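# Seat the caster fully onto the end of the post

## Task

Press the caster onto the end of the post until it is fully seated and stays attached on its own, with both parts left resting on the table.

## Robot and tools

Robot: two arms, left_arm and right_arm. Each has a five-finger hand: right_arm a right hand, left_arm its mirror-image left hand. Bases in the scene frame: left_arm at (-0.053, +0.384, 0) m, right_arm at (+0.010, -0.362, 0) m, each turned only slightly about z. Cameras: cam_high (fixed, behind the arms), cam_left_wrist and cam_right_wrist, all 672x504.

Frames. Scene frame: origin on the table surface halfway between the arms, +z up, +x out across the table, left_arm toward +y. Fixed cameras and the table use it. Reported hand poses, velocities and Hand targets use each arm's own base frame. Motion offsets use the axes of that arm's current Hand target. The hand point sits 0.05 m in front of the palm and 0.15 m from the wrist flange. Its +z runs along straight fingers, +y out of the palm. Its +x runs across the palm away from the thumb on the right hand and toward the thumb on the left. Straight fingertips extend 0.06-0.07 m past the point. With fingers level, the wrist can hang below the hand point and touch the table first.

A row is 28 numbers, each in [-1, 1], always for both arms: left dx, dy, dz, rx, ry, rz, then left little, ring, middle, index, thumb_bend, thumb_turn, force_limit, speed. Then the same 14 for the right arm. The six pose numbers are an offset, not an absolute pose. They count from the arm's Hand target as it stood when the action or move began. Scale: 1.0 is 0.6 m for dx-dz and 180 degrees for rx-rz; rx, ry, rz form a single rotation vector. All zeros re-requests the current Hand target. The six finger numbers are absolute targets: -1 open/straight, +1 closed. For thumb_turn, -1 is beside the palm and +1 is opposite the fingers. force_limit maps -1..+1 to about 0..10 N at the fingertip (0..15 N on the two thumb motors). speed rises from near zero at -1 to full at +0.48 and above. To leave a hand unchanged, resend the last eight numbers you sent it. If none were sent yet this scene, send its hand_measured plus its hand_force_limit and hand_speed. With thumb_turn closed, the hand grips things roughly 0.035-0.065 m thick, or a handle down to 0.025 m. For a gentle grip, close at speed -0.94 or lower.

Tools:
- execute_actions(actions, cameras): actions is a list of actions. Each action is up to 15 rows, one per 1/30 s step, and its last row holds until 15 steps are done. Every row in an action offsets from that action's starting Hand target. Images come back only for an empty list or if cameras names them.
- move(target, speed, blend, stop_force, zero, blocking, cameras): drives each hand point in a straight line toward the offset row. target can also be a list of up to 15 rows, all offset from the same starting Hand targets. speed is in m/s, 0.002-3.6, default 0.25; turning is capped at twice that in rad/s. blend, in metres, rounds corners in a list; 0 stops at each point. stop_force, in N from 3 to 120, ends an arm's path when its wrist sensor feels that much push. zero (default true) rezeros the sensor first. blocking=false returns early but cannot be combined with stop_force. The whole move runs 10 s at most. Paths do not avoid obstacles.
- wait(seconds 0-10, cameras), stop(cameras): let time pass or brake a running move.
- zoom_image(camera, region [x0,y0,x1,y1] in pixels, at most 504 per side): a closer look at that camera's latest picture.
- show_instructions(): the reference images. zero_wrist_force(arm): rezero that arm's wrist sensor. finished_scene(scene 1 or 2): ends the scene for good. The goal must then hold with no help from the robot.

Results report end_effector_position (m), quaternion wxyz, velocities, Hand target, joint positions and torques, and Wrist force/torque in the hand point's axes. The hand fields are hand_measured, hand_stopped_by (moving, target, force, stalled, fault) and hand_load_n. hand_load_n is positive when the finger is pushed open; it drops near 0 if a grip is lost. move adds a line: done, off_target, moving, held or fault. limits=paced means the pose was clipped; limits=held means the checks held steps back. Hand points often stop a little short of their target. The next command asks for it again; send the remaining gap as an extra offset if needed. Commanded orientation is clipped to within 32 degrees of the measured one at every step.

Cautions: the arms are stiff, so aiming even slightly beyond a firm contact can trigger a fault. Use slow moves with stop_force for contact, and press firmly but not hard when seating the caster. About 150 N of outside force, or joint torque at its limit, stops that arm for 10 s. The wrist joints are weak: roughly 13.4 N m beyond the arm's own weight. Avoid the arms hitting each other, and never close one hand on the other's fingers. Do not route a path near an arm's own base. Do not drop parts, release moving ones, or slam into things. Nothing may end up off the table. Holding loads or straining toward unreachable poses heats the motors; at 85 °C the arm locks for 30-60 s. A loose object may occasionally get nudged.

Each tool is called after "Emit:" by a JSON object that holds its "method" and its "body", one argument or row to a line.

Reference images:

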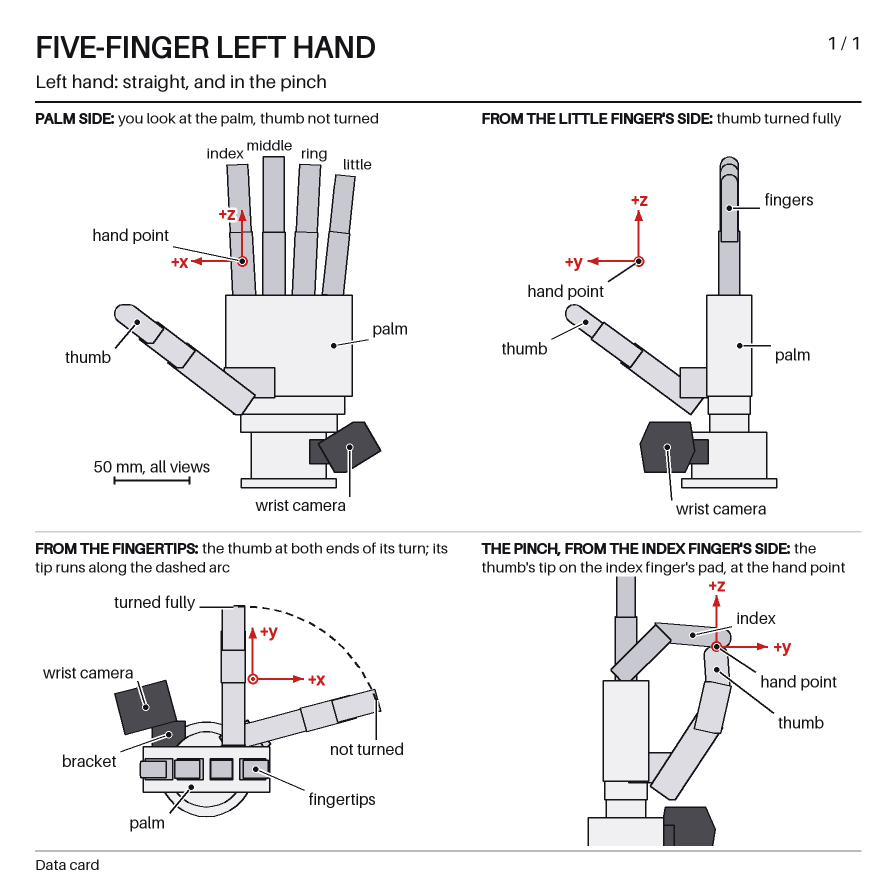

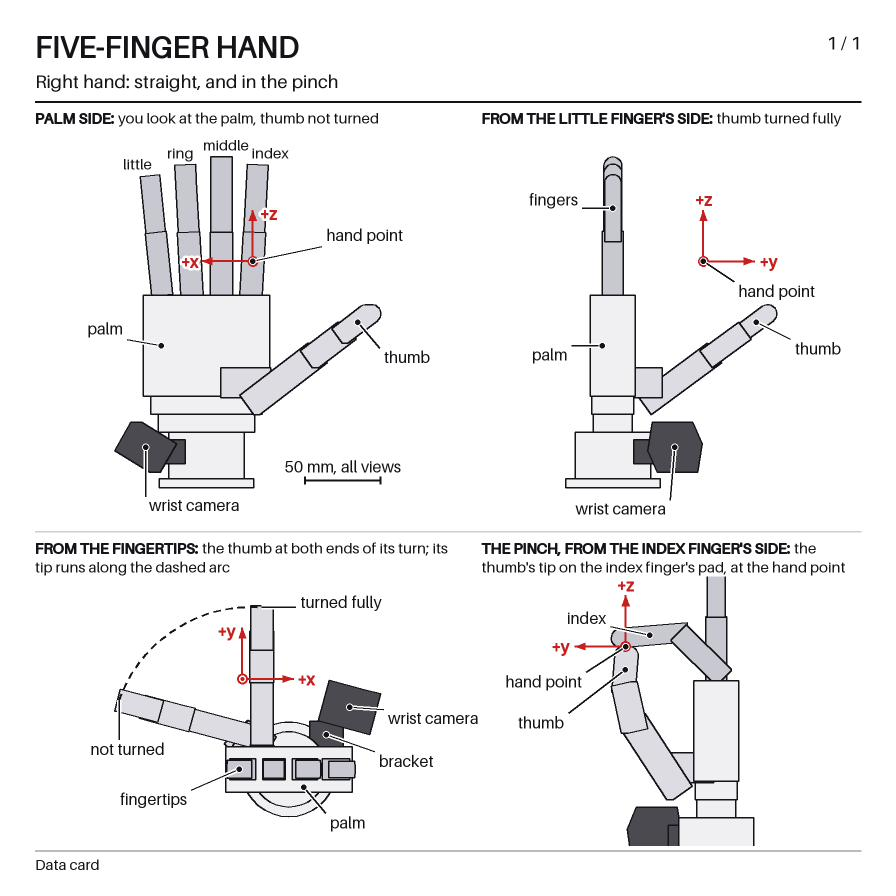

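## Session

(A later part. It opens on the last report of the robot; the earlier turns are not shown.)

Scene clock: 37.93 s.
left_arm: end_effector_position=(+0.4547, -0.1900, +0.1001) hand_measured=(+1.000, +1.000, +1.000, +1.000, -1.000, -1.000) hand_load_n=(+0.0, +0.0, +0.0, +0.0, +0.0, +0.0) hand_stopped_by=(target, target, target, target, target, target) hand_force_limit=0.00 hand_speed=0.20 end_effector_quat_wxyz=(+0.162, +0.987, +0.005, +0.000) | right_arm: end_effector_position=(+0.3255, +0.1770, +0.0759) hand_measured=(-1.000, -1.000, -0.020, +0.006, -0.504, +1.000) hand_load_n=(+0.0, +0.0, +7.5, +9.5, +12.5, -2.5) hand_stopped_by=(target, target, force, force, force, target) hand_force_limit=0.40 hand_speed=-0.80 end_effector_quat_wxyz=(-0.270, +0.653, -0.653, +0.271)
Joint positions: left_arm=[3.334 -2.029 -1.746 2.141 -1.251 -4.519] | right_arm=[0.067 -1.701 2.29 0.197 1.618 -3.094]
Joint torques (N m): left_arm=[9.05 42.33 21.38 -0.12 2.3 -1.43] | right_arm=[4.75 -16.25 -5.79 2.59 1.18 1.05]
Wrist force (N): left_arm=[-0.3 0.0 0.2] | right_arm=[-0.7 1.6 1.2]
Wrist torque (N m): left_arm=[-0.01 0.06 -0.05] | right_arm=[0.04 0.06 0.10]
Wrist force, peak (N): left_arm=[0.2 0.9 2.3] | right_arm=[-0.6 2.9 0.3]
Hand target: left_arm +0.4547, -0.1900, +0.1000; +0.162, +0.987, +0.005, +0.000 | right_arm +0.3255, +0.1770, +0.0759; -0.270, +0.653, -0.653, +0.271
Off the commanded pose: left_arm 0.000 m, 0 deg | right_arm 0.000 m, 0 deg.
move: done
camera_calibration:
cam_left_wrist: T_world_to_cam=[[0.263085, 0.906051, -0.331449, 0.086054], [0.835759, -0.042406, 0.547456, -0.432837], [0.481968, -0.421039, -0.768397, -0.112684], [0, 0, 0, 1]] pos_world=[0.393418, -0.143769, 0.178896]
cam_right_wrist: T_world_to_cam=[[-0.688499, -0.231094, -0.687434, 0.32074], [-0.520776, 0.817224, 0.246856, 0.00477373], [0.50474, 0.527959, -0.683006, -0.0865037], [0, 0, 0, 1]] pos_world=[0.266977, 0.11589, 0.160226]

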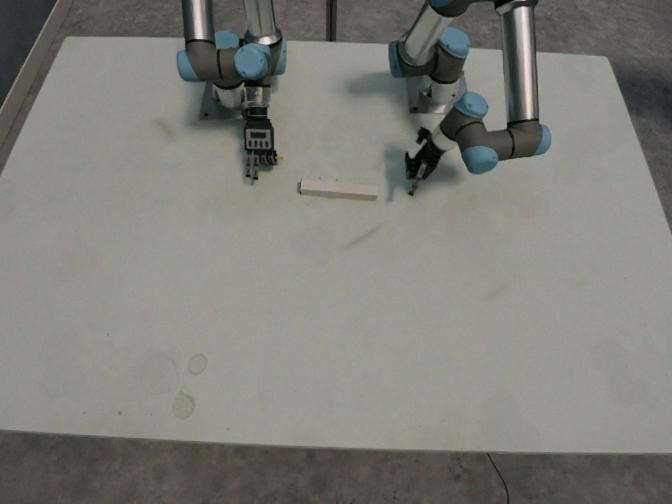

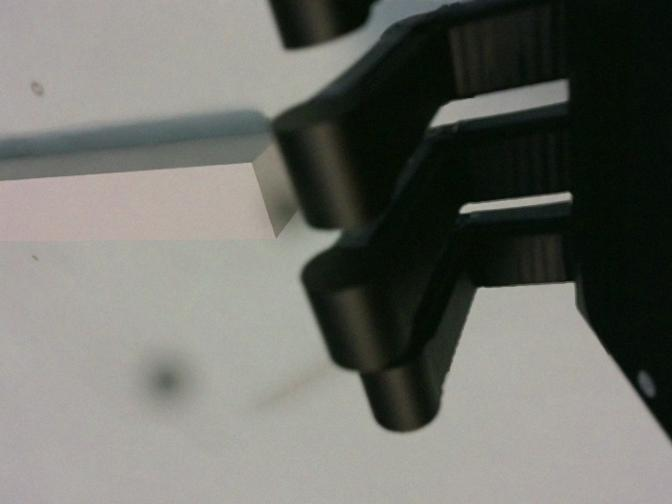

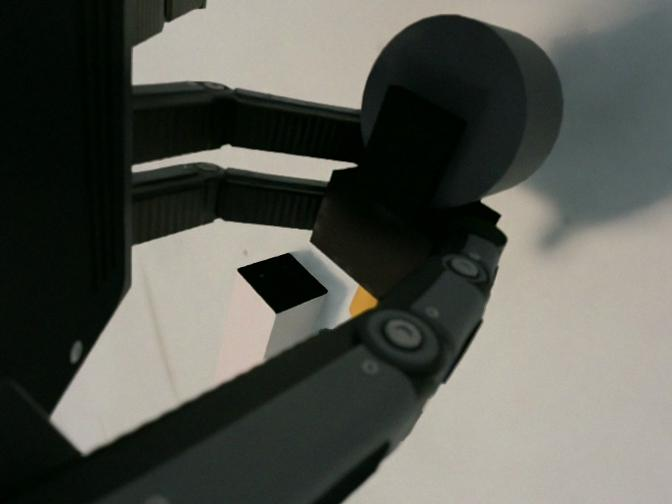

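Emit:
{"method": "move", "body": {
  "target": [0.0237,0.0127,0.1467,0,-0.0066,0.0195,1,1,1,1,-1,-1,0.0,0.2, -0.0863,-0.046,0.1378,0,0,0,-1,-1,0.7,0.7,0.7,1,0.4,-0.8],
  "speed": 0.12,
  "cameras": ["all"]
}}

Emit:
{"method": "zoom_image", "body": {
  "camera": "cam_right_wrist",
  "region": [220, 200, 420, 400]
}}

Scene clock: 41.30 s.
left_arm: end_effector_position=(+0.4692, -0.2252, +0.0191) hand_measured=(+1.000, +1.000, +1.000, +1.000, -1.000, -1.000) hand_load_n=(+0.0, +0.0, +0.0, +0.0, +0.0, +0.0) hand_stopped_by=(target, target, target, target, target, target) hand_force_limit=0.00 hand_speed=0.20 end_effector_quat_wxyz=(+0.162, +0.986, -0.027, -0.005) | right_arm: end_effector_position=(+0.4035, +0.2287, +0.0370) hand_measured=(-1.000, -1.000, -0.020, +0.006, -0.504, +1.000) hand_load_n=(+0.0, +0.0, +7.5, +9.5, +13.0, -2.5) hand_stopped_by=(target, target, force, force, force, target) hand_force_limit=0.40 hand_speed=-0.80 end_effector_quat_wxyz=(-0.270, +0.653, -0.653, +0.271)
Joint positions: left_arm=[3.247 -2.207 -1.705 2.286 -1.25 -4.543] | right_arm=[0.224 -1.384 2.089 0.093 1.729 -2.981]
Joint torques (N m): left_arm=[4.62 33.62 2.78 -4.89 2.19 1.08] | right_arm=[0.17 -12.61 -16.48 2.87 -0.86 -1.06]
Wrist force (N): left_arm=[-0.4 -0.2 0.2] | right_arm=[-0.9 2.1 1.0]
Wrist torque (N m): left_arm=[-0.04 0.09 -0.06] | right_arm=[0.13 0.11 -0.11]
Wrist force, peak (N): left_arm=[0.1 -0.1 1.2] | right_arm=[-0.4 3.2 -0.3]
Hand target: left_arm +0.4692, -0.2252, +0.0191; +0.162, +0.986, -0.027, -0.005 | right_arm +0.4035, +0.2287, +0.0370; -0.270, +0.653, -0.653, +0.271
Off the commanded pose: left_arm 0.000 m, 0 deg | right_arm 0.000 m, 0 deg.
move: done
camera_calibration:
cam_left_wrist: T_world_to_cam=[[0.321098, 0.887127, -0.331514, 0.05578], [0.831255, -0.0962814, 0.547489, -0.412156], [0.453774, -0.45137, -0.768345, -0.190341], [0, 0, 0, 1]] pos_world=[0.411068, -0.175081, 0.0978956]
cam_right_wrist: T_world_to_cam=[[-0.688499, -0.231094, -0.687434, 0.359603], [-0.520776, 0.817224, 0.246856, 0.0126894], [0.50474, 0.527959, -0.683006, -0.179859], [0, 0, 0, 1]] pos_world=[0.344977, 0.16769, 0.121226]

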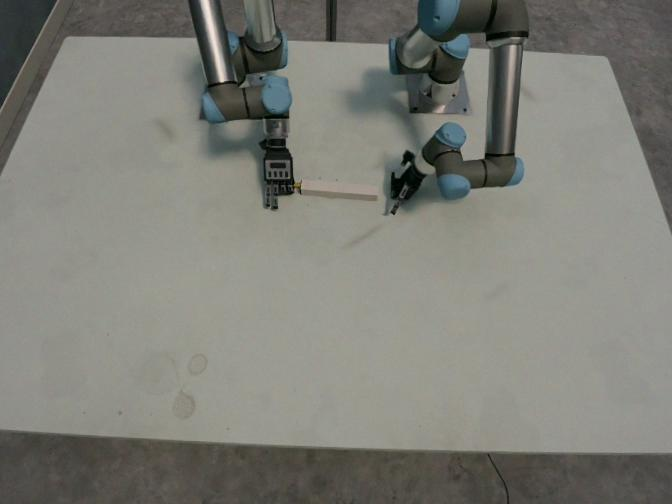

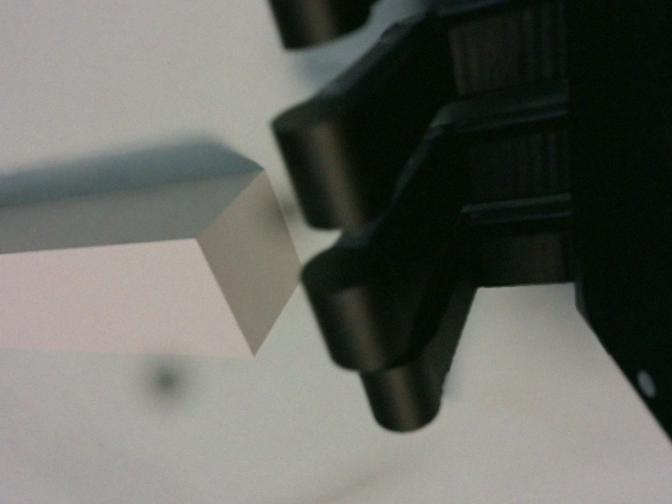

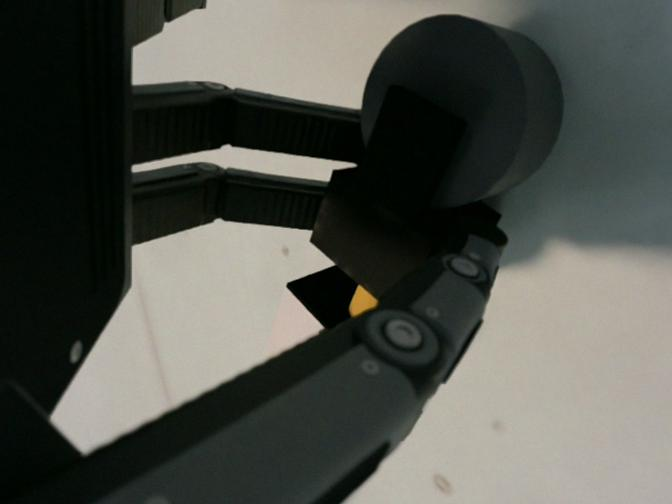

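Scaled by 2.520 from the camera's 672x504 image, which has a finer 960x720 frame.

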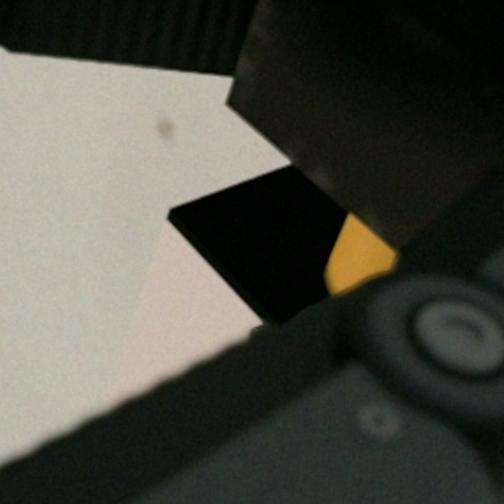

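Emit:
{"method": "move", "body": {
  "target": [0,0.0474,0.016,0,0,0,1,1,1,1,-1,-1,0.0,0.2,0,0,0,0,0,0,-1,-1,0.7,0.7,0.7,1,0.4,-0.8],
  "stop_force": 5,
  "speed": 0.02,
  "cameras": ["all"]
}}

Scene clock: 44.83 s.
left_arm: end_effector_position=(+0.4675, -0.2551, +0.0190) hand_measured=(+1.000, +1.000, +1.000, +1.000, -1.000, -1.000) hand_load_n=(+0.0, +0.5, +0.0, +0.0, +0.0, +0.0) hand_stopped_by=(target, target, target, target, target, target) hand_force_limit=0.00 hand_speed=0.20 end_effector_quat_wxyz=(+0.162, +0.986, -0.027, -0.005) | right_arm: end_effector_position=(+0.4035, +0.2287, +0.0370) hand_measured=(-1.000, -1.000, -0.020, +0.006, -0.504, +1.000) hand_load_n=(+0.0, +0.0, +7.5, +9.5, +12.5, -2.5) hand_stopped_by=(target, target, force, force, force, target) hand_force_limit=0.40 hand_speed=-0.80 end_effector_quat_wxyz=(-0.270, +0.653, -0.653, +0.271)
Joint positions: left_arm=[3.179 -2.212 -1.686 2.296 -1.247 -4.614] | right_arm=[0.224 -1.384 2.088 0.093 1.729 -2.981]
Joint torques (N m): left_arm=[8.43 43.57 3.05 -4.55 0.3 1.15] | right_arm=[2.48 -13.2 -27.21 3.02 1.6 1.18]
Wrist force (N): left_arm=[-0.5 0.1 0.4] | right_arm=[-0.8 2.0 1.0]
Wrist torque (N m): left_arm=[0.01 0.10 -0.08] | right_arm=[0.11 0.09 -0.10]
Wrist force, peak (N): left_arm=[-0.4 0.0 0.6] | right_arm=[-1.0 2.2 0.9]
Hand target: left_arm +0.4675, -0.2551, +0.0191; +0.162, +0.986, -0.027, -0.005 | right_arm +0.4035, +0.2287, +0.0370; -0.270, +0.653, -0.653, +0.271
Off the commanded pose: left_arm 0.000 m, 0 deg | right_arm 0.000 m, 0 deg.
move: done
camera_calibration:
cam_left_wrist: T_world_to_cam=[[0.321056, 0.887145, -0.331506, 0.0829599], [0.831291, -0.0962771, 0.547436, -0.41364], [0.453739, -0.451336, -0.768386, -0.203085], [0, 0, 0, 1]] pos_world=[0.409368, -0.205081, 0.0978957]
cam_right_wrist: T_world_to_cam=[[-0.688499, -0.231094, -0.687434, 0.359603], [-0.520776, 0.817224, 0.246856, 0.0126894], [0.50474, 0.527959, -0.683006, -0.179859], [0, 0, 0, 1]] pos_world=[0.344977, 0.16769, 0.121226]

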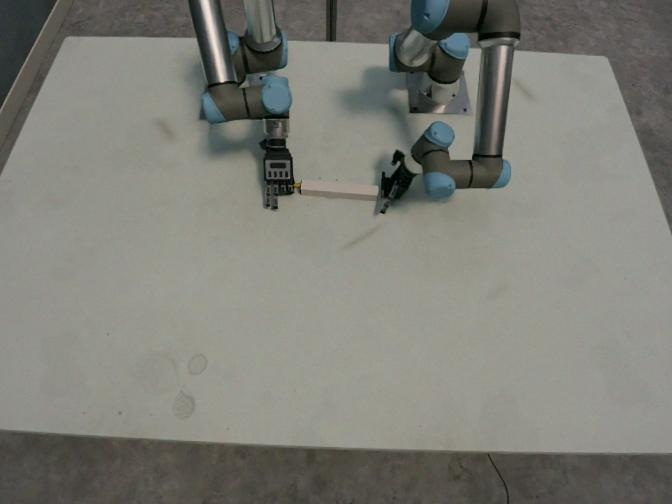

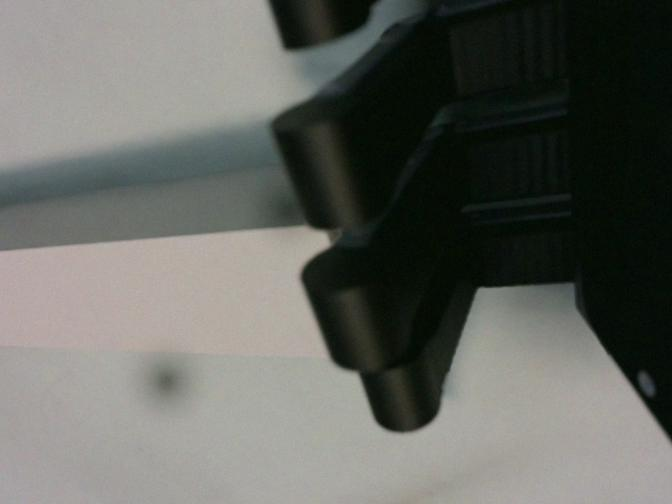

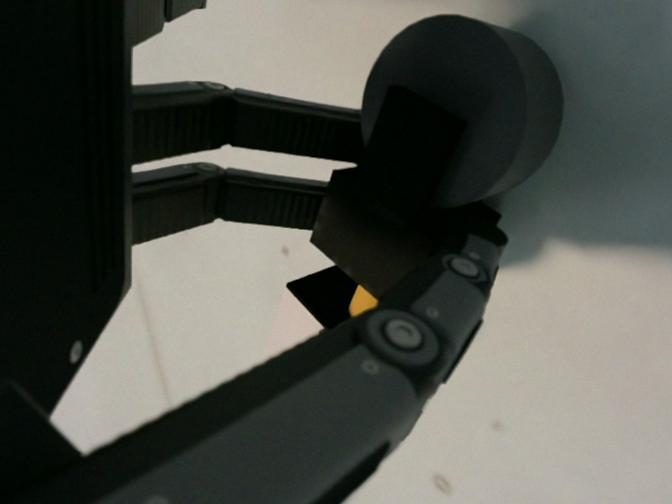

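Emit:
{"method": "zoom_image", "body": {
  "camera": "cam_right_wrist",
  "region": [240, 180, 440, 380]
}}

Emit:
{"method": "move", "body": {
  "target": [0,0.019,0.0064,0,0,0,1,1,1,1,-1,-1,0.0,0.2,0,0,0,0,0,0,-1,-1,0.7,0.7,0.7,1,0.4,-0.8],
  "stop_force": 4,
  "speed": 0.015,
  "cameras": ["cam_left_wrist","cam_right_wrist"]
}}

Scaled by 2.520 from the camera's 672x504 image, which has a finer 960x720 frame.

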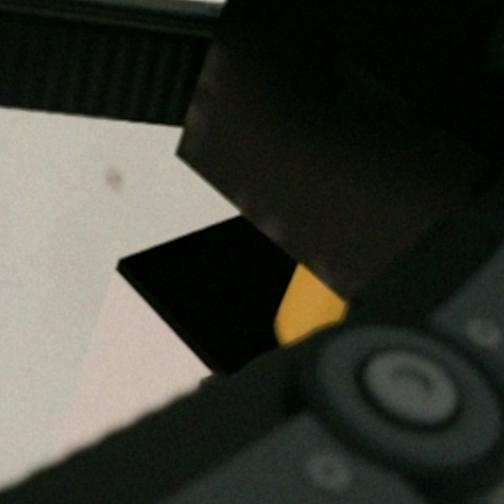

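Scene clock: 46.77 s.
left_arm: end_effector_position=(+0.4668, -0.2671, +0.0190) hand_measured=(+1.000, +1.000, +1.000, +1.000, -1.000, -1.000) hand_load_n=(+0.0, +0.0, +0.0, +0.0, +0.0, +0.0) hand_stopped_by=(target, target, target, target, target, target) hand_force_limit=0.00 hand_speed=0.20 end_effector_quat_wxyz=(+0.162, +0.986, -0.027, -0.005) | right_arm: end_effector_position=(+0.4035, +0.2287, +0.0370) hand_measured=(-1.000, -1.000, -0.020, +0.006, -0.504, +1.000) hand_load_n=(+0.0, +0.0, +7.5, +9.0, +13.0, -2.5) hand_stopped_by=(target, target, force, force, force, target) hand_force_limit=0.40 hand_speed=-0.80 end_effector_quat_wxyz=(-0.270, +0.653, -0.653, +0.271)
Joint positions: left_arm=[3.152 -2.215 -1.677 2.299 -1.246 -4.643] | right_arm=[0.224 -1.384 2.088 0.094 1.729 -2.981]
Joint torques (N m): left_arm=[9.04 42.21 2.39 -2.67 2.6 1.12] | right_arm=[2.84 -14.04 -27.27 0.61 1.44 1.55]
Wrist force (N): left_arm=[-0.3 -0.6 0.1] | right_arm=[-0.1 1.7 0.9]
Wrist torque (N m): left_arm=[-0.03 0.08 -0.05] | right_arm=[0.08 0.08 -0.12]
Wrist force, peak (N): left_arm=[-0.2 -2.7 -0.2] | right_arm=[1.0 2.2 1.0]
Hand target: left_arm +0.4668, -0.2671, +0.0191; +0.162, +0.986, -0.027, -0.005 | right_arm +0.4035, +0.2287, +0.0370; -0.270, +0.653, -0.653, +0.271
Off the commanded pose: left_arm 0.000 m, 0 deg | right_arm 0.000 m, 0 deg.
move: done
camera_calibration:
cam_left_wrist: T_world_to_cam=[[0.321029, 0.887148, -0.331524, 0.093812], [0.831301, -0.0962482, 0.547426, -0.414293], [0.453739, -0.451336, -0.768386, -0.208229], [0, 0, 0, 1]] pos_world=[0.408768, -0.217081, 0.0978958]
cam_right_wrist: T_world_to_cam=[[-0.688499, -0.231094, -0.687434, 0.359603], [-0.520776, 0.817224, 0.246856, 0.0126894], [0.50474, 0.527959, -0.683006, -0.179859], [0, 0, 0, 1]] pos_world=[0.344977, 0.16769, 0.121226]
Images, in order (width x height): cam_left_wrist 672x504, cam_right_wrist 672x504.

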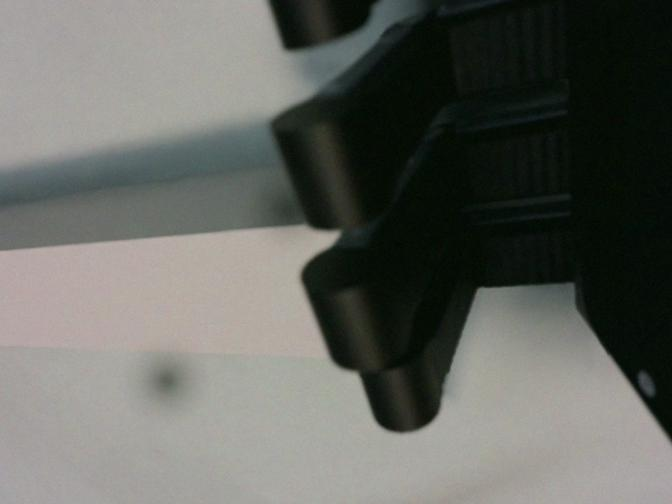

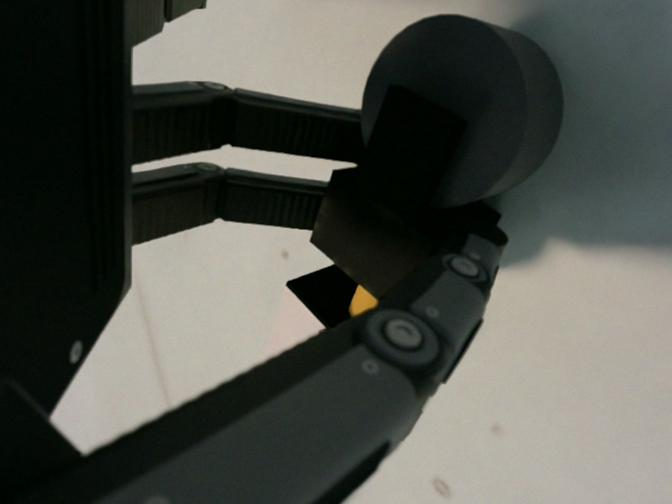

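Emit:
{"method": "move", "body": {
  "target": [
    [0,0,0,0,0,0,1,1,1,1,-1,-1,0.0,0.2,0.01333,0,0,0,0,0,-1,-1,0.7,0.7,0.7,1,0.4,-0.8],
    [0,0,0,0,0,0,1,1,1,1,-1,-1,0.0,0.2,0.01333,0.0141,0.0141,0,0,0,-1,-1,0.7,0.7,0.7,1,0.4,-0.8]
  ],
  "stop_force": 3.5,
  "speed": [0.015,0.008],
  "cameras": ["cam_high","cam_right_wrist"]
}}

Emit:
{"method": "zoom_image", "body": {
  "camera": "cam_right_wrist",
  "region": [240, 180, 440, 380]
}}

Emit:
{"method": "zoom_image", "body": {
  "camera": "cam_high",
  "region": [250, 120, 430, 255]
}}

Scene clock: 51.20 s.
left_arm: end_effector_position=(+0.4668, -0.2671, +0.0191) hand_measured=(+1.000, +1.000, +1.000, +1.000, -1.000, -1.000) hand_load_n=(+0.0, +0.0, +0.0, +0.0, +0.0, +0.0) hand_stopped_by=(target, target, target, target, target, target) hand_force_limit=0.00 hand_speed=0.20 end_effector_quat_wxyz=(+0.162, +0.986, -0.027, -0.005) | right_arm: end_effector_position=(+0.4035, +0.2207, +0.0329) hand_measured=(-1.000, -1.000, -0.020, +0.006, -0.504, +1.000) hand_load_n=(+0.0, +0.0, +6.5, +7.5, +11.0, -1.5) hand_stopped_by=(target, target, force, force, force, target) hand_force_limit=0.40 hand_speed=-0.80 end_effector_quat_wxyz=(-0.270, +0.653, -0.653, +0.271)
Joint positions: left_arm=[3.152 -2.215 -1.677 2.299 -1.246 -4.643] | right_arm=[0.198 -1.388 2.107 0.077 1.711 -3]
Joint torques (N m): left_arm=[9.69 45.57 2.77 -5.5 1.93 1.05] | right_arm=[2.08 -27.52 -27.49 2.28 1.42 1.4]
Wrist force (N): left_arm=[-0.3 0.0 0.1] | right_arm=[-0.7 1.3 0.5]
Wrist torque (N m): left_arm=[0.01 0.06 -0.06] | right_arm=[0.08 0.11 -0.13]
Wrist force, peak (N): left_arm=[-0.5 -0.9 0.0] | right_arm=[-0.9 -4.6 -4.4]
Hand target: left_arm +0.4668, -0.2671, +0.0191; +0.162, +0.986, -0.027, -0.005 | right_arm +0.4035, +0.2207, +0.0329; -0.270, +0.653, -0.653, +0.271 (not the last commanded pose)
Off the commanded pose: left_arm 0.000 m, 0 deg | right_arm 0.008 m, 0 deg.
move: contact (right_arm); path passed 1 of 2 targets
camera_calibration:
cam_right_wrist: T_world_to_cam=[[-0.688464, -0.231058, -0.687481, 0.354924], [-0.520788, 0.817211, 0.246873, 0.0202438], [0.504775, 0.527995, -0.682952, -0.178459], [0, 0, 0, 1]] pos_world=[0.344977, 0.15969, 0.117126]
Images, in order (width x height): cam_high 672x504, cam_right_wrist 672x504.

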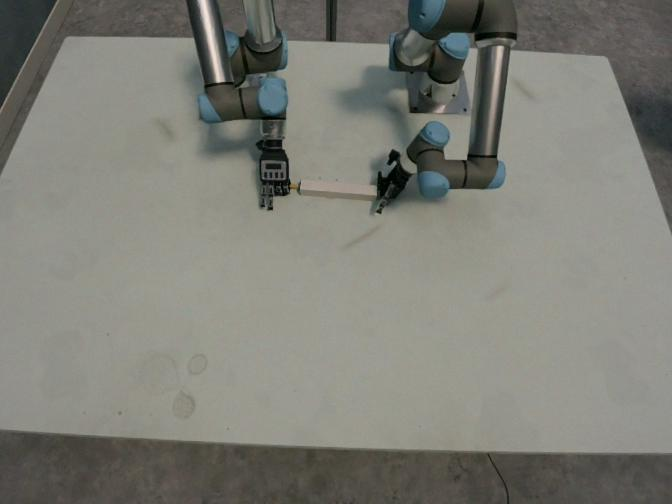

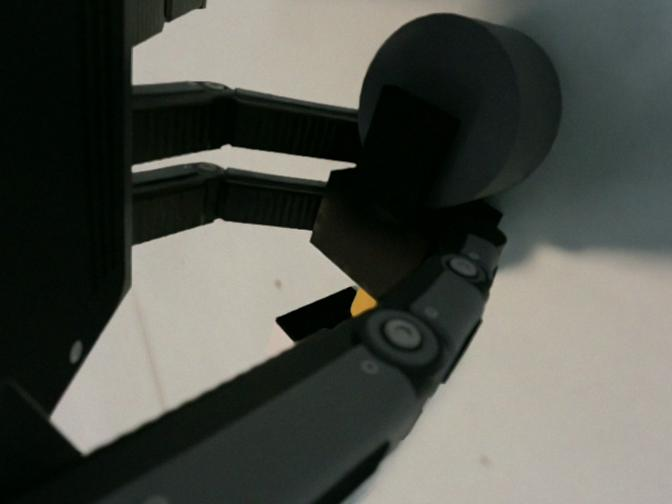

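Scaled by 2.520 from the camera's 672x504 image, which has a finer 960x720 frame.

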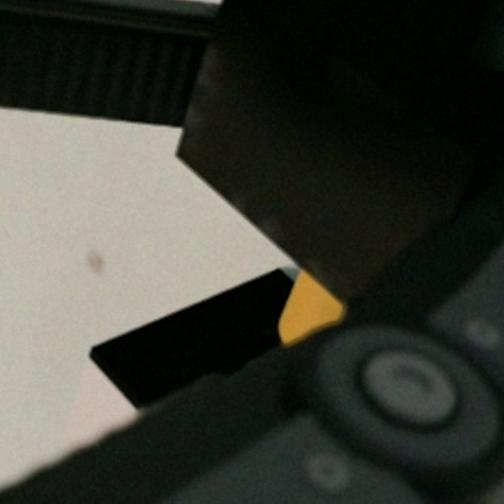

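Scaled by 2.800 from the camera's 672x504 image, which has a finer 960x720 frame.

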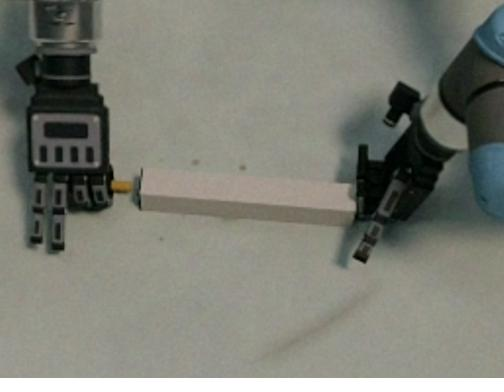

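Emit:
{"method": "zoom_image", "body": {
  "camera": "cam_right_wrist",
  "region": [290, 140, 410, 260]
}}

Scaled by 4.200 from the camera's 672x504 image, which has a finer 960x720 frame.

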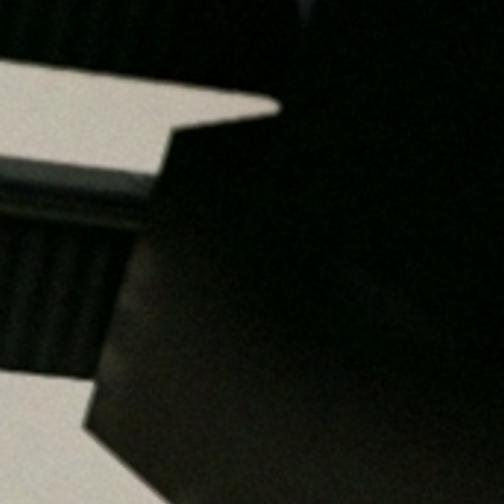

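Emit:
{"method": "move", "body": {
  "target": [0,0.0158,0.0053,0,0,0,1,1,1,1,-1,-1,0.0,0.2,0,-0.0027,0.0039,0,0,0,-1,-1,0.7,0.7,0.7,1,0.4,-0.8],
  "stop_force": 4,
  "speed": 0.012,
  "cameras": ["cam_right_wrist"]
}}

Emit:
{"method": "zoom_image", "body": {
  "camera": "cam_right_wrist",
  "region": [240, 180, 440, 380]
}}

Scene clock: 55.00 s.
left_arm: end_effector_position=(+0.4663, -0.2771, +0.0191) hand_measured=(+1.000, +1.000, +1.000, +1.000, -1.000, -1.000) hand_load_n=(+0.0, +0.0, +0.0, +0.0, +0.0, +0.0) hand_stopped_by=(target, target, target, target, target, target) hand_force_limit=0.00 hand_speed=0.20 end_effector_quat_wxyz=(+0.162, +0.986, -0.027, -0.005) | right_arm: end_effector_position=(+0.4064, +0.2207, +0.0324) hand_measured=(-1.000, -1.000, -0.020, +0.006, -0.504, +1.000) hand_load_n=(+0.0, +0.0, +4.0, +5.0, +12.5, -1.0) hand_stopped_by=(target, target, force, force, force, target) hand_force_limit=0.40 hand_speed=-0.80 end_effector_quat_wxyz=(-0.271, +0.653, -0.653, +0.271)
Joint positions: left_arm=[3.129 -2.218 -1.669 2.301 -1.246 -4.667] | right_arm=[0.196 -1.382 2.101 0.076 1.71 -3.001]
Joint torques (N m): left_arm=[8.86 41.96 2.79 -1.33 1.54 1.12] | right_arm=[-2.06 -22.9 -6.55 -0.32 -0.16 -0.63]
Wrist force (N): left_arm=[-0.4 -0.2 0.2] | right_arm=[-0.9 -6.1 -10.1]
Wrist torque (N m): left_arm=[-0.04 0.08 -0.06] | right_arm=[-0.08 0.20 -0.08]
Wrist force, peak (N): left_arm=[-0.6 -0.3 0.6] | right_arm=[-0.8 -6.4 -10.5]
Hand target: left_arm +0.4663, -0.2771, +0.0191; +0.162, +0.986, -0.027, -0.005 | right_arm +0.4063, +0.2207, +0.0324; -0.271, +0.653, -0.653, +0.271
Off the commanded pose: left_arm 0.000 m, 0 deg | right_arm 0.000 m, 0 deg.
move: contact (right_arm)
camera_calibration:
cam_right_wrist: T_world_to_cam=[[-0.688393, -0.231078, -0.687545, 0.356631], [-0.520809, 0.817222, 0.24679, 0.0218677], [0.504849, 0.527968, -0.682918, -0.180222], [0, 0, 0, 1]] pos_world=[0.347876, 0.15969, 0.116726]
Images, in order (width x height): cam_right_wrist 672x504.

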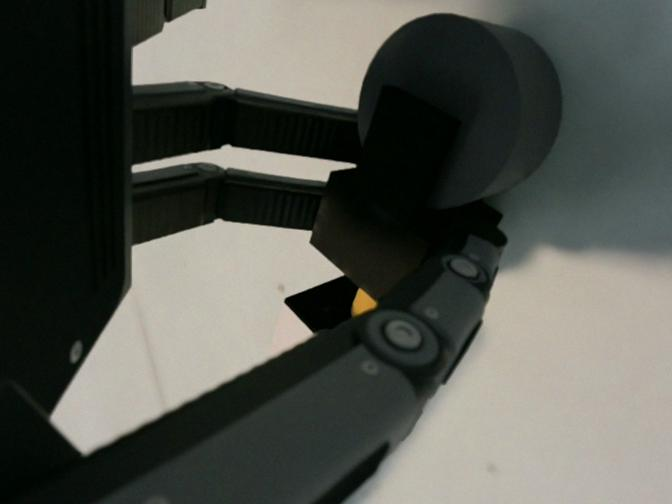

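Scaled by 2.520 from the camera's 672x504 image, which has a finer 960x720 frame.

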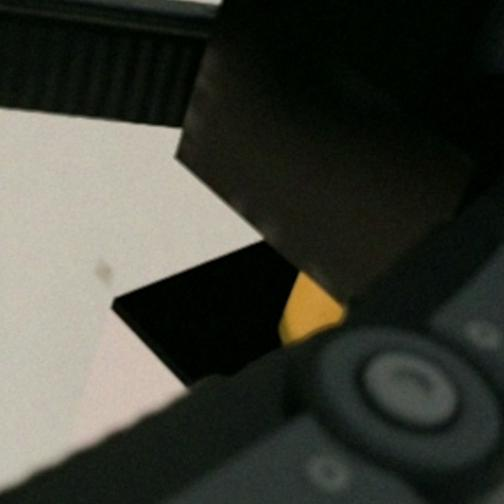

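Emit:
{"method": "move", "body": {
  "target": [
    [0,0,0,0,0,0,1,1,1,1,-1,-1,0.0,0.2,0,-0.0008,-0.0008,0,0,0,-1,-1,0.7,0.7,0.7,1,0.4,-0.8],
    [0,0,0,0,0,0,1,1,1,1,-1,-1,0.0,0.2,-0.035,-0.0008,-0.0008,0,0,0,-1,-1,0.7,0.7,0.7,1,0.4,-0.8]
  ],
  "stop_force": 6,
  "speed": 0.01,
  "cameras": ["cam_right_wrist"]
}}

Emit:
{"method": "zoom_image", "body": {
  "camera": "cam_right_wrist",
  "region": [240, 180, 440, 380]
}}

Scene clock: 56.43 s.
left_arm: end_effector_position=(+0.4663, -0.2771, +0.0191) hand_measured=(+1.000, +1.000, +1.000, +1.000, -1.000, -1.000) hand_load_n=(+0.0, +0.0, +0.0, +0.0, +0.0, +0.0) hand_stopped_by=(target, target, target, target, target, target) hand_force_limit=0.00 hand_speed=0.20 end_effector_quat_wxyz=(+0.162, +0.986, -0.027, -0.005) | right_arm: end_effector_position=(+0.4063, +0.2207, +0.0325) hand_measured=(-1.000, -1.000, -0.020, +0.006, -0.504, +1.000) hand_load_n=(+0.0, +0.0, +5.0, +6.5, +11.5, -1.5) hand_stopped_by=(target, target, force, force, force, target) hand_force_limit=0.40 hand_speed=-0.80 end_effector_quat_wxyz=(-0.271, +0.653, -0.653, +0.271)
Joint positions: left_arm=[3.129 -2.218 -1.669 2.301 -1.246 -4.667] | right_arm=[0.196 -1.382 2.101 0.077 1.71 -3.001]
Joint torques (N m): left_arm=[7.61 41.8 2.55 -4.65 0.47 1.44] | right_arm=[-6.17 -10.18 -2.18 -0.55 1.32 1.18]
Wrist force (N): left_arm=[-0.2 0.0 0.2] | right_arm=[-0.9 -2.7 -4.4]
Wrist torque (N m): left_arm=[0.00 0.05 -0.05] | right_arm=[0.09 0.15 -0.04]
Wrist force, peak (N): left_arm=[-0.7 0.0 0.1] | right_arm=[-1.2 -6.4 -10.2]
Hand target: left_arm +0.4663, -0.2771, +0.0191; +0.162, +0.986, -0.027, -0.005 | right_arm +0.4063, +0.2207, +0.0325; -0.271, +0.653, -0.653, +0.271 (not the last commanded pose)
Off the commanded pose: left_arm 0.000 m, 0 deg | right_arm 0.021 m, 0 deg.
move: contact (right_arm); path passed 0 of 2 targets
camera_calibration:
cam_right_wrist: T_world_to_cam=[[-0.688323, -0.231097, -0.687609, 0.356617], [-0.520868, 0.817194, 0.24676, 0.0218197], [0.504884, 0.528004, -0.682864, -0.180127], [0, 0, 0, 1]] pos_world=[0.347776, 0.15969, 0.116826]
Images, in order (width x height): cam_right_wrist 672x504.

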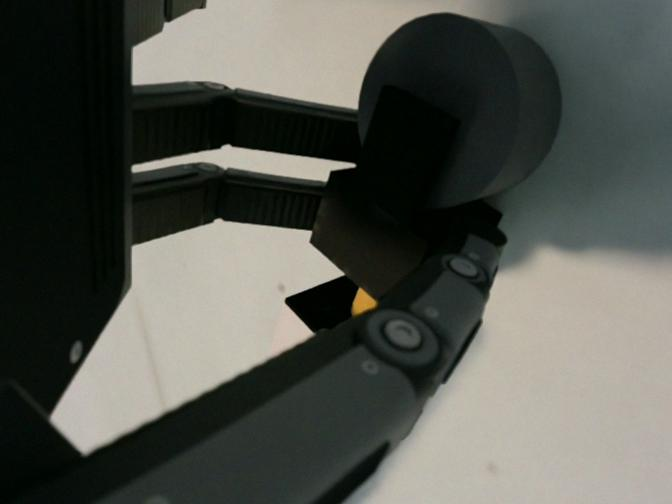

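Scaled by 2.520 from the camera's 672x504 image, which has a finer 960x720 frame.

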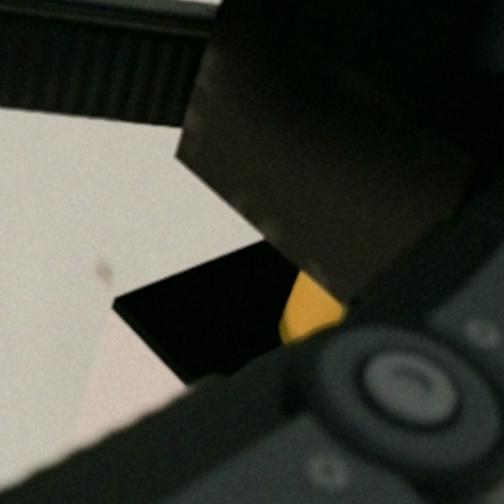

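Emit:
{"method": "move", "body": {
  "target": [0,0,0,0,0,0,1,1,1,1,-1,-1,0.0,0.2,0,-0.0009,-0.0009,0,0,0,-1,-1,0.7,0.7,0.7,1,0.4,-0.8],
  "speed": 0.01
}}

Emit:
{"method": "move", "body": {
  "target": [0,0,0,0,0,0,1,1,1,1,-1,-1,0.0,0.2,-0.035,0,0,0,0,0,-1,-1,0.7,0.7,0.7,1,0.4,-0.8],
  "stop_force": 6,
  "speed": 0.01,
  "cameras": ["cam_right_wrist"]
}}

Emit:
{"method": "zoom_image", "body": {
  "camera": "cam_right_wrist",
  "region": [240, 180, 440, 380]
}}

Scene clock: 57.30 s.
left_arm: end_effector_position=(+0.4663, -0.2771, +0.0191) hand_measured=(+1.000, +1.000, +1.000, +1.000, -1.000, -1.000) hand_load_n=(+0.0, +0.0, +0.0, +0.0, +0.0, +0.0) hand_stopped_by=(target, target, target, target, target, target) hand_force_limit=0.00 hand_speed=0.20 end_effector_quat_wxyz=(+0.162, +0.986, -0.027, -0.005) | right_arm: end_effector_position=(+0.4063, +0.2207, +0.0333) hand_measured=(-1.000, -1.000, -0.020, +0.006, -0.504, +1.000) hand_load_n=(+0.0, +0.0, +6.5, +8.0, +10.5, -1.5) hand_stopped_by=(target, target, force, force, force, target) hand_force_limit=0.40 hand_speed=-0.80 end_effector_quat_wxyz=(-0.271, +0.653, -0.653, +0.271)
Joint positions: left_arm=[3.129 -2.218 -1.669 2.301 -1.246 -4.667] | right_arm=[0.196 -1.384 2.1 0.079 1.71 -3.001]
Joint torques (N m): left_arm=[7.79 42.81 3.12 -5.47 -0.37 1.07] | right_arm=[-6.55 -27.38 -27.2 2.38 1.24 1.29]
Wrist force (N): left_arm=[-0.3 -0.1 0.2] | right_arm=[-1.0 1.9 1.0]
Wrist torque (N m): left_arm=[-0.02 0.06 -0.06] | right_arm=[0.10 0.12 0.00]
Wrist force, peak (N): left_arm=[-0.3 -0.2 0.5] | right_arm=[-0.8 -3.1 -4.5]
Hand target: left_arm +0.4663, -0.2771, +0.0191; +0.162, +0.986, -0.027, -0.005 | right_arm +0.4063, +0.2207, +0.0333; -0.271, +0.653, -0.653, +0.271
Off the commanded pose: left_arm 0.000 m, 0 deg | right_arm 0.000 m, 0 deg.
move: done

Scene clock: 59.80 s.
left_arm: end_effector_position=(+0.4663, -0.2771, +0.0191) hand_measured=(+1.000, +1.000, +1.000, +1.000, -1.000, -1.000) hand_load_n=(+0.0, +0.0, -1.5, -0.5, -0.5, +0.0) hand_stopped_by=(target, target, target, target, target, target) hand_force_limit=0.00 hand_speed=0.20 end_effector_quat_wxyz=(+0.162, +0.986, -0.027, -0.005) | right_arm: end_effector_position=(+0.4063, +0.2368, +0.0333) hand_measured=(-1.000, -1.000, -0.020, +0.006, -0.504, +1.000) hand_load_n=(+0.0, +0.0, +5.5, +7.5, +10.5, -2.5) hand_stopped_by=(target, target, force, force, force, target) hand_force_limit=0.40 hand_speed=-0.80 end_effector_quat_wxyz=(-0.271, +0.653, -0.653, +0.271)
Joint positions: left_arm=[3.129 -2.218 -1.669 2.301 -1.246 -4.667] | right_arm=[0.247 -1.361 2.072 0.09 1.745 -2.965]
Joint torques (N m): left_arm=[-1.71 44.53 3.17 -5.3 1.72 1.23] | right_arm=[-0.97 -29.79 -3.63 -0.79 -2.78 -1.38]
Wrist force (N): left_arm=[-0.3 -4.1 -0.9] | right_arm=[3.1 1.0 0.8]
Wrist torque (N m): left_arm=[-0.15 0.02 0.03] | right_arm=[0.11 0.14 -0.05]
Wrist force, peak (N): left_arm=[-0.8 -7.6 -1.5] | right_arm=[6.1 1.6 0.5]
Hand target: left_arm +0.4663, -0.2771, +0.0191; +0.162, +0.986, -0.027, -0.005 | right_arm +0.4063, +0.2368, +0.0333; -0.271, +0.653, -0.653, +0.271 (not the last commanded pose)
Off the commanded pose: left_arm 0.000 m, 0 deg | right_arm 0.005 m, 0 deg.
move: contact (right_arm)
camera_calibration:
cam_right_wrist: T_world_to_cam=[[-0.688393, -0.231078, -0.687545, 0.36081], [-0.520809, 0.817222, 0.24679, 0.00854267], [0.504849, 0.527968, -0.682918, -0.188073], [0, 0, 0, 1]] pos_world=[0.347776, 0.17569, 0.117526]
Images, in order (width x height): cam_right_wrist 672x504.

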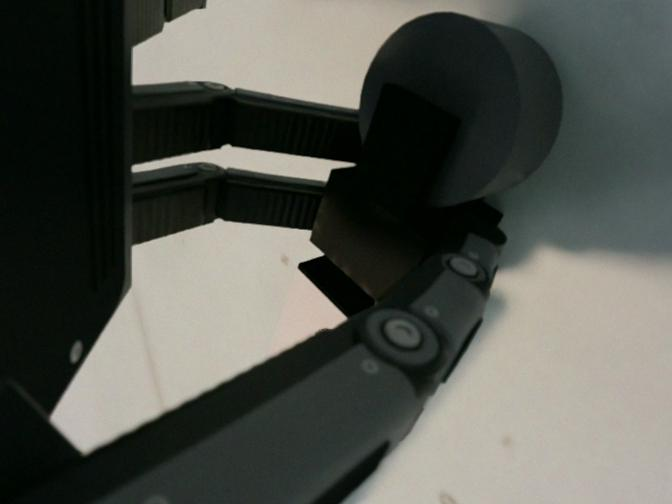

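Scaled by 2.520 from the camera's 672x504 image, which has a finer 960x720 frame.

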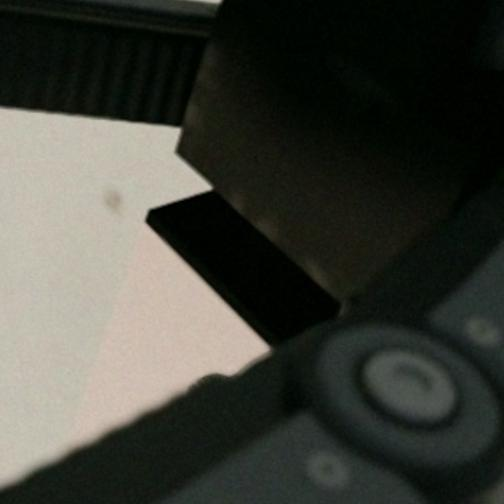

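Emit:
{"method": "move", "body": {
  "target": [0,0,0,0,0,0,1,1,1,1,-1,-1,0.0,0.2,-0.024,0,0,0,0,0,-1,-1,0.7,0.7,0.7,1,0.4,-0.8],
  "stop_force": 12,
  "speed": 0.008,
  "cameras": ["cam_right_wrist"]
}}

Emit:
{"method": "zoom_image", "body": {
  "camera": "cam_right_wrist",
  "region": [240, 180, 440, 380]
}}

Scene clock: 62.07 s.
left_arm: end_effector_position=(+0.4663, -0.2771, +0.0191) hand_measured=(+1.000, +1.000, +1.000, +1.000, -1.000, -1.000) hand_load_n=(+0.0, +0.0, -4.0, -2.5, -0.5, +0.0) hand_stopped_by=(target, target, target, target, target, target) hand_force_limit=0.00 hand_speed=0.20 end_effector_quat_wxyz=(+0.162, +0.986, -0.027, -0.005) | right_arm: end_effector_position=(+0.4063, +0.2441, +0.0333) hand_measured=(-1.000, -1.000, -0.020, +0.006, -0.504, +1.000) hand_load_n=(+0.0, +0.0, +6.0, +5.0, +10.0, -3.5) hand_stopped_by=(target, target, force, force, force, target) hand_force_limit=0.40 hand_speed=-0.80 end_effector_quat_wxyz=(-0.270, +0.653, -0.653, +0.271)
Joint positions: left_arm=[3.129 -2.218 -1.669 2.301 -1.246 -4.667] | right_arm=[0.27 -1.35 2.059 0.095 1.761 -2.948]
Joint torques (N m): left_arm=[-12.06 44.01 3.96 -5.43 5.16 0.85] | right_arm=[-2.89 -29.71 -4.07 -0.78 -6.39 -1.27]
Wrist force (N): left_arm=[-1.3 -13.8 -5.4] | right_arm=[12.5 -1.5 -0.4]
Wrist torque (N m): left_arm=[-0.43 0.01 0.16] | right_arm=[0.17 0.25 -0.12]
Wrist force, peak (N): left_arm=[-1.8 -16.9 -6.1] | right_arm=[16.4 -0.6 -0.3]
Hand target: left_arm +0.4663, -0.2771, +0.0191; +0.162, +0.986, -0.027, -0.005 | right_arm +0.4063, +0.2441, +0.0333; -0.270, +0.653, -0.653, +0.271 (not the last commanded pose)
Off the commanded pose: left_arm 0.000 m, 0 deg | right_arm 0.007 m, 0 deg.
move: contact (right_arm)
camera_calibration:
cam_right_wrist: T_world_to_cam=[[-0.688369, -0.231147, -0.687546, 0.362524], [-0.520815, 0.81725, 0.246687, 0.00250418], [0.504876, 0.527896, -0.682954, -0.191972], [0, 0, 0, 1]] pos_world=[0.347776, 0.183091, 0.117527]
Images, in order (width x height): cam_right_wrist 672x504.

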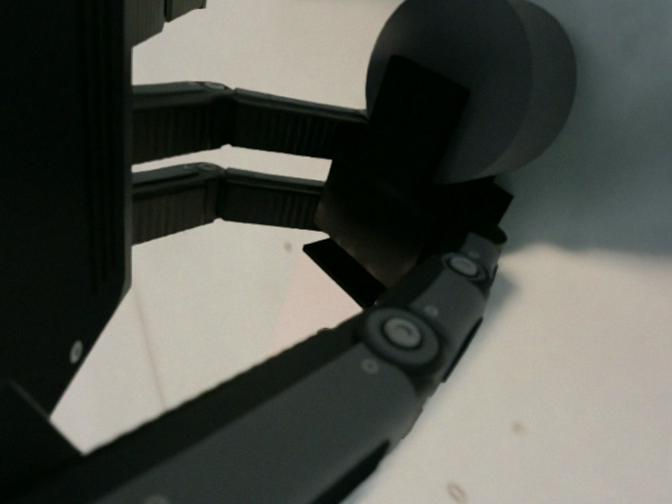

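Scaled by 2.520 from the camera's 672x504 image, which has a finer 960x720 frame.

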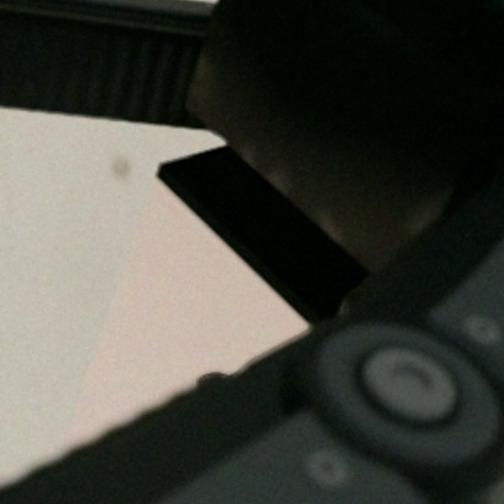

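Emit:
{"method": "move", "body": {
  "target": [
    [0,0,0,0,0,0,1,1,1,1,-1,-1,0.0,0.2,0,0,0,0,0,0,-1,-1,-0.5,-0.5,-1,1,0.4,-0.3],
    [0,0,0,0,0,0,1,1,1,1,-1,-1,0.0,0.2,0,-0.02,-0.02,0,0,0,-1,-1,-0.5,-0.5,-1,1,0.4,-0.3],
    [0,0,0,0,0,0,1,1,1,1,-1,-1,0.0,0.2,0.1,-0.16,-0.16,0,0,0,-1,-1,-0.5,-0.5,-1,1,0.4,-0.3]
  ],
  "speed": [0.05,0.04,0.2],
  "blend": [0,0.01,0],
  "cameras": ["cam_right_wrist","cam_high"]
}}

Emit:
{"method": "zoom_image", "body": {
  "camera": "cam_high",
  "region": [250, 120, 430, 255]
}}

Scene clock: 64.90 s.
left_arm: end_effector_position=(+0.4663, -0.2771, +0.0191) hand_measured=(+1.000, +1.000, +1.000, +1.000, -1.000, -1.000) hand_load_n=(+0.0, +0.0, +0.0, +0.0, +0.0, +0.0) hand_stopped_by=(target, target, target, target, target, target) hand_force_limit=0.00 hand_speed=0.20 end_effector_quat_wxyz=(+0.162, +0.986, -0.027, -0.005) | right_arm: end_effector_position=(+0.4063, +0.1842, +0.1690) hand_measured=(-1.000, -1.000, -0.500, -0.500, -1.000, +1.000) hand_load_n=(+0.0, +0.0, +0.0, +0.0, +0.0, +0.0) hand_stopped_by=(target, target, target, target, target, target) hand_force_limit=0.40 hand_speed=-0.30 end_effector_quat_wxyz=(-0.270, +0.653, -0.654, +0.271)
Joint positions: left_arm=[3.129 -2.218 -1.669 2.301 -1.246 -4.667] | right_arm=[0.073 -1.613 1.946 0.453 1.623 -3.09]
Joint torques (N m): left_arm=[7.68 43.17 6.2 -5.02 -1.37 0.92] | right_arm=[-5.94 -21.42 -15.43 2.7 -0.61 -1.23]
Wrist force (N): left_arm=[-0.3 -0.1 0.4] | right_arm=[-0.5 -0.2 0.0]
Wrist torque (N m): left_arm=[-0.04 0.08 -0.05] | right_arm=[-0.09 0.05 0.06]
Wrist force, peak (N): left_arm=[-1.5 -14.0 -5.1] | right_arm=[12.6 -1.2 -0.2]
Hand target: left_arm +0.4663, -0.2771, +0.0191; +0.162, +0.986, -0.027, -0.005 | right_arm +0.4063, +0.1842, +0.1691; -0.270, +0.653, -0.653, +0.271
Off the commanded pose: left_arm 0.000 m, 0 deg | right_arm 0.000 m, 0 deg.
move: done; blend cut to 0.0085 m at target 2
camera_calibration:
cam_right_wrist: T_world_to_cam=[[-0.688382, -0.231035, -0.68757, 0.441952], [-0.520726, 0.817298, 0.246715, 0.0180195], [0.50495, 0.527869, -0.68292, -0.067652], [0, 0, 0, 1]] pos_world=[0.347776, 0.12309, 0.253226]
Images, in order (width x height): cam_high 672x504, cam_right_wrist 672x504.

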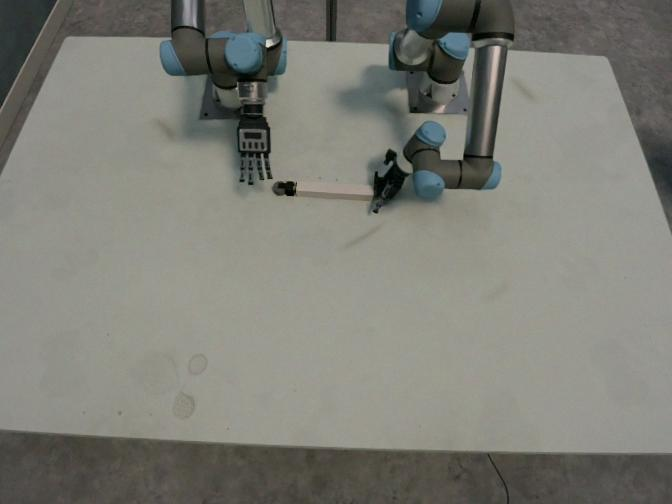

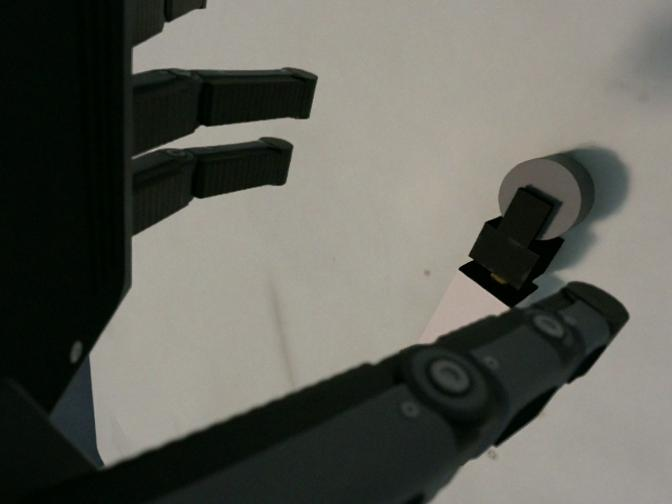

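Scaled by 2.800 from the camera's 672x504 image, which has a finer 960x720 frame.

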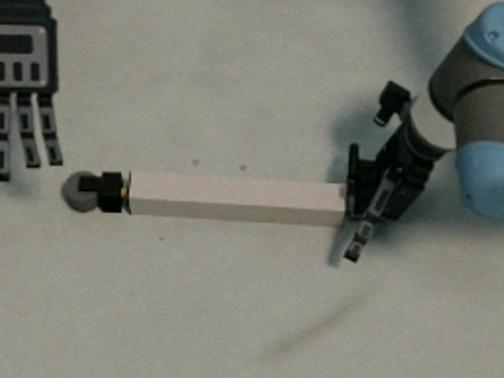

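Emit:
{"method": "zoom_image", "body": {
  "camera": "cam_right_wrist",
  "region": [430, 130, 630, 330]
}}

Scaled by 2.520 from the camera's 672x504 image, which has a finer 960x720 frame.

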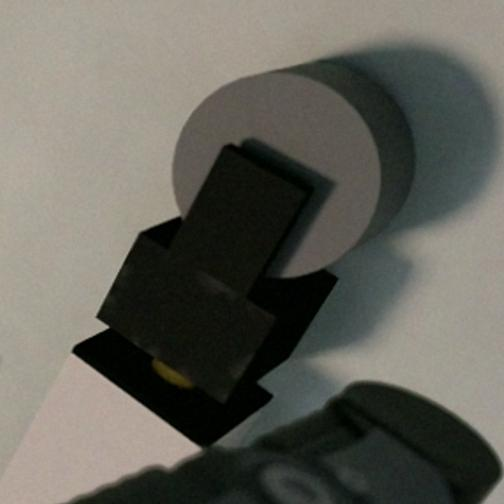

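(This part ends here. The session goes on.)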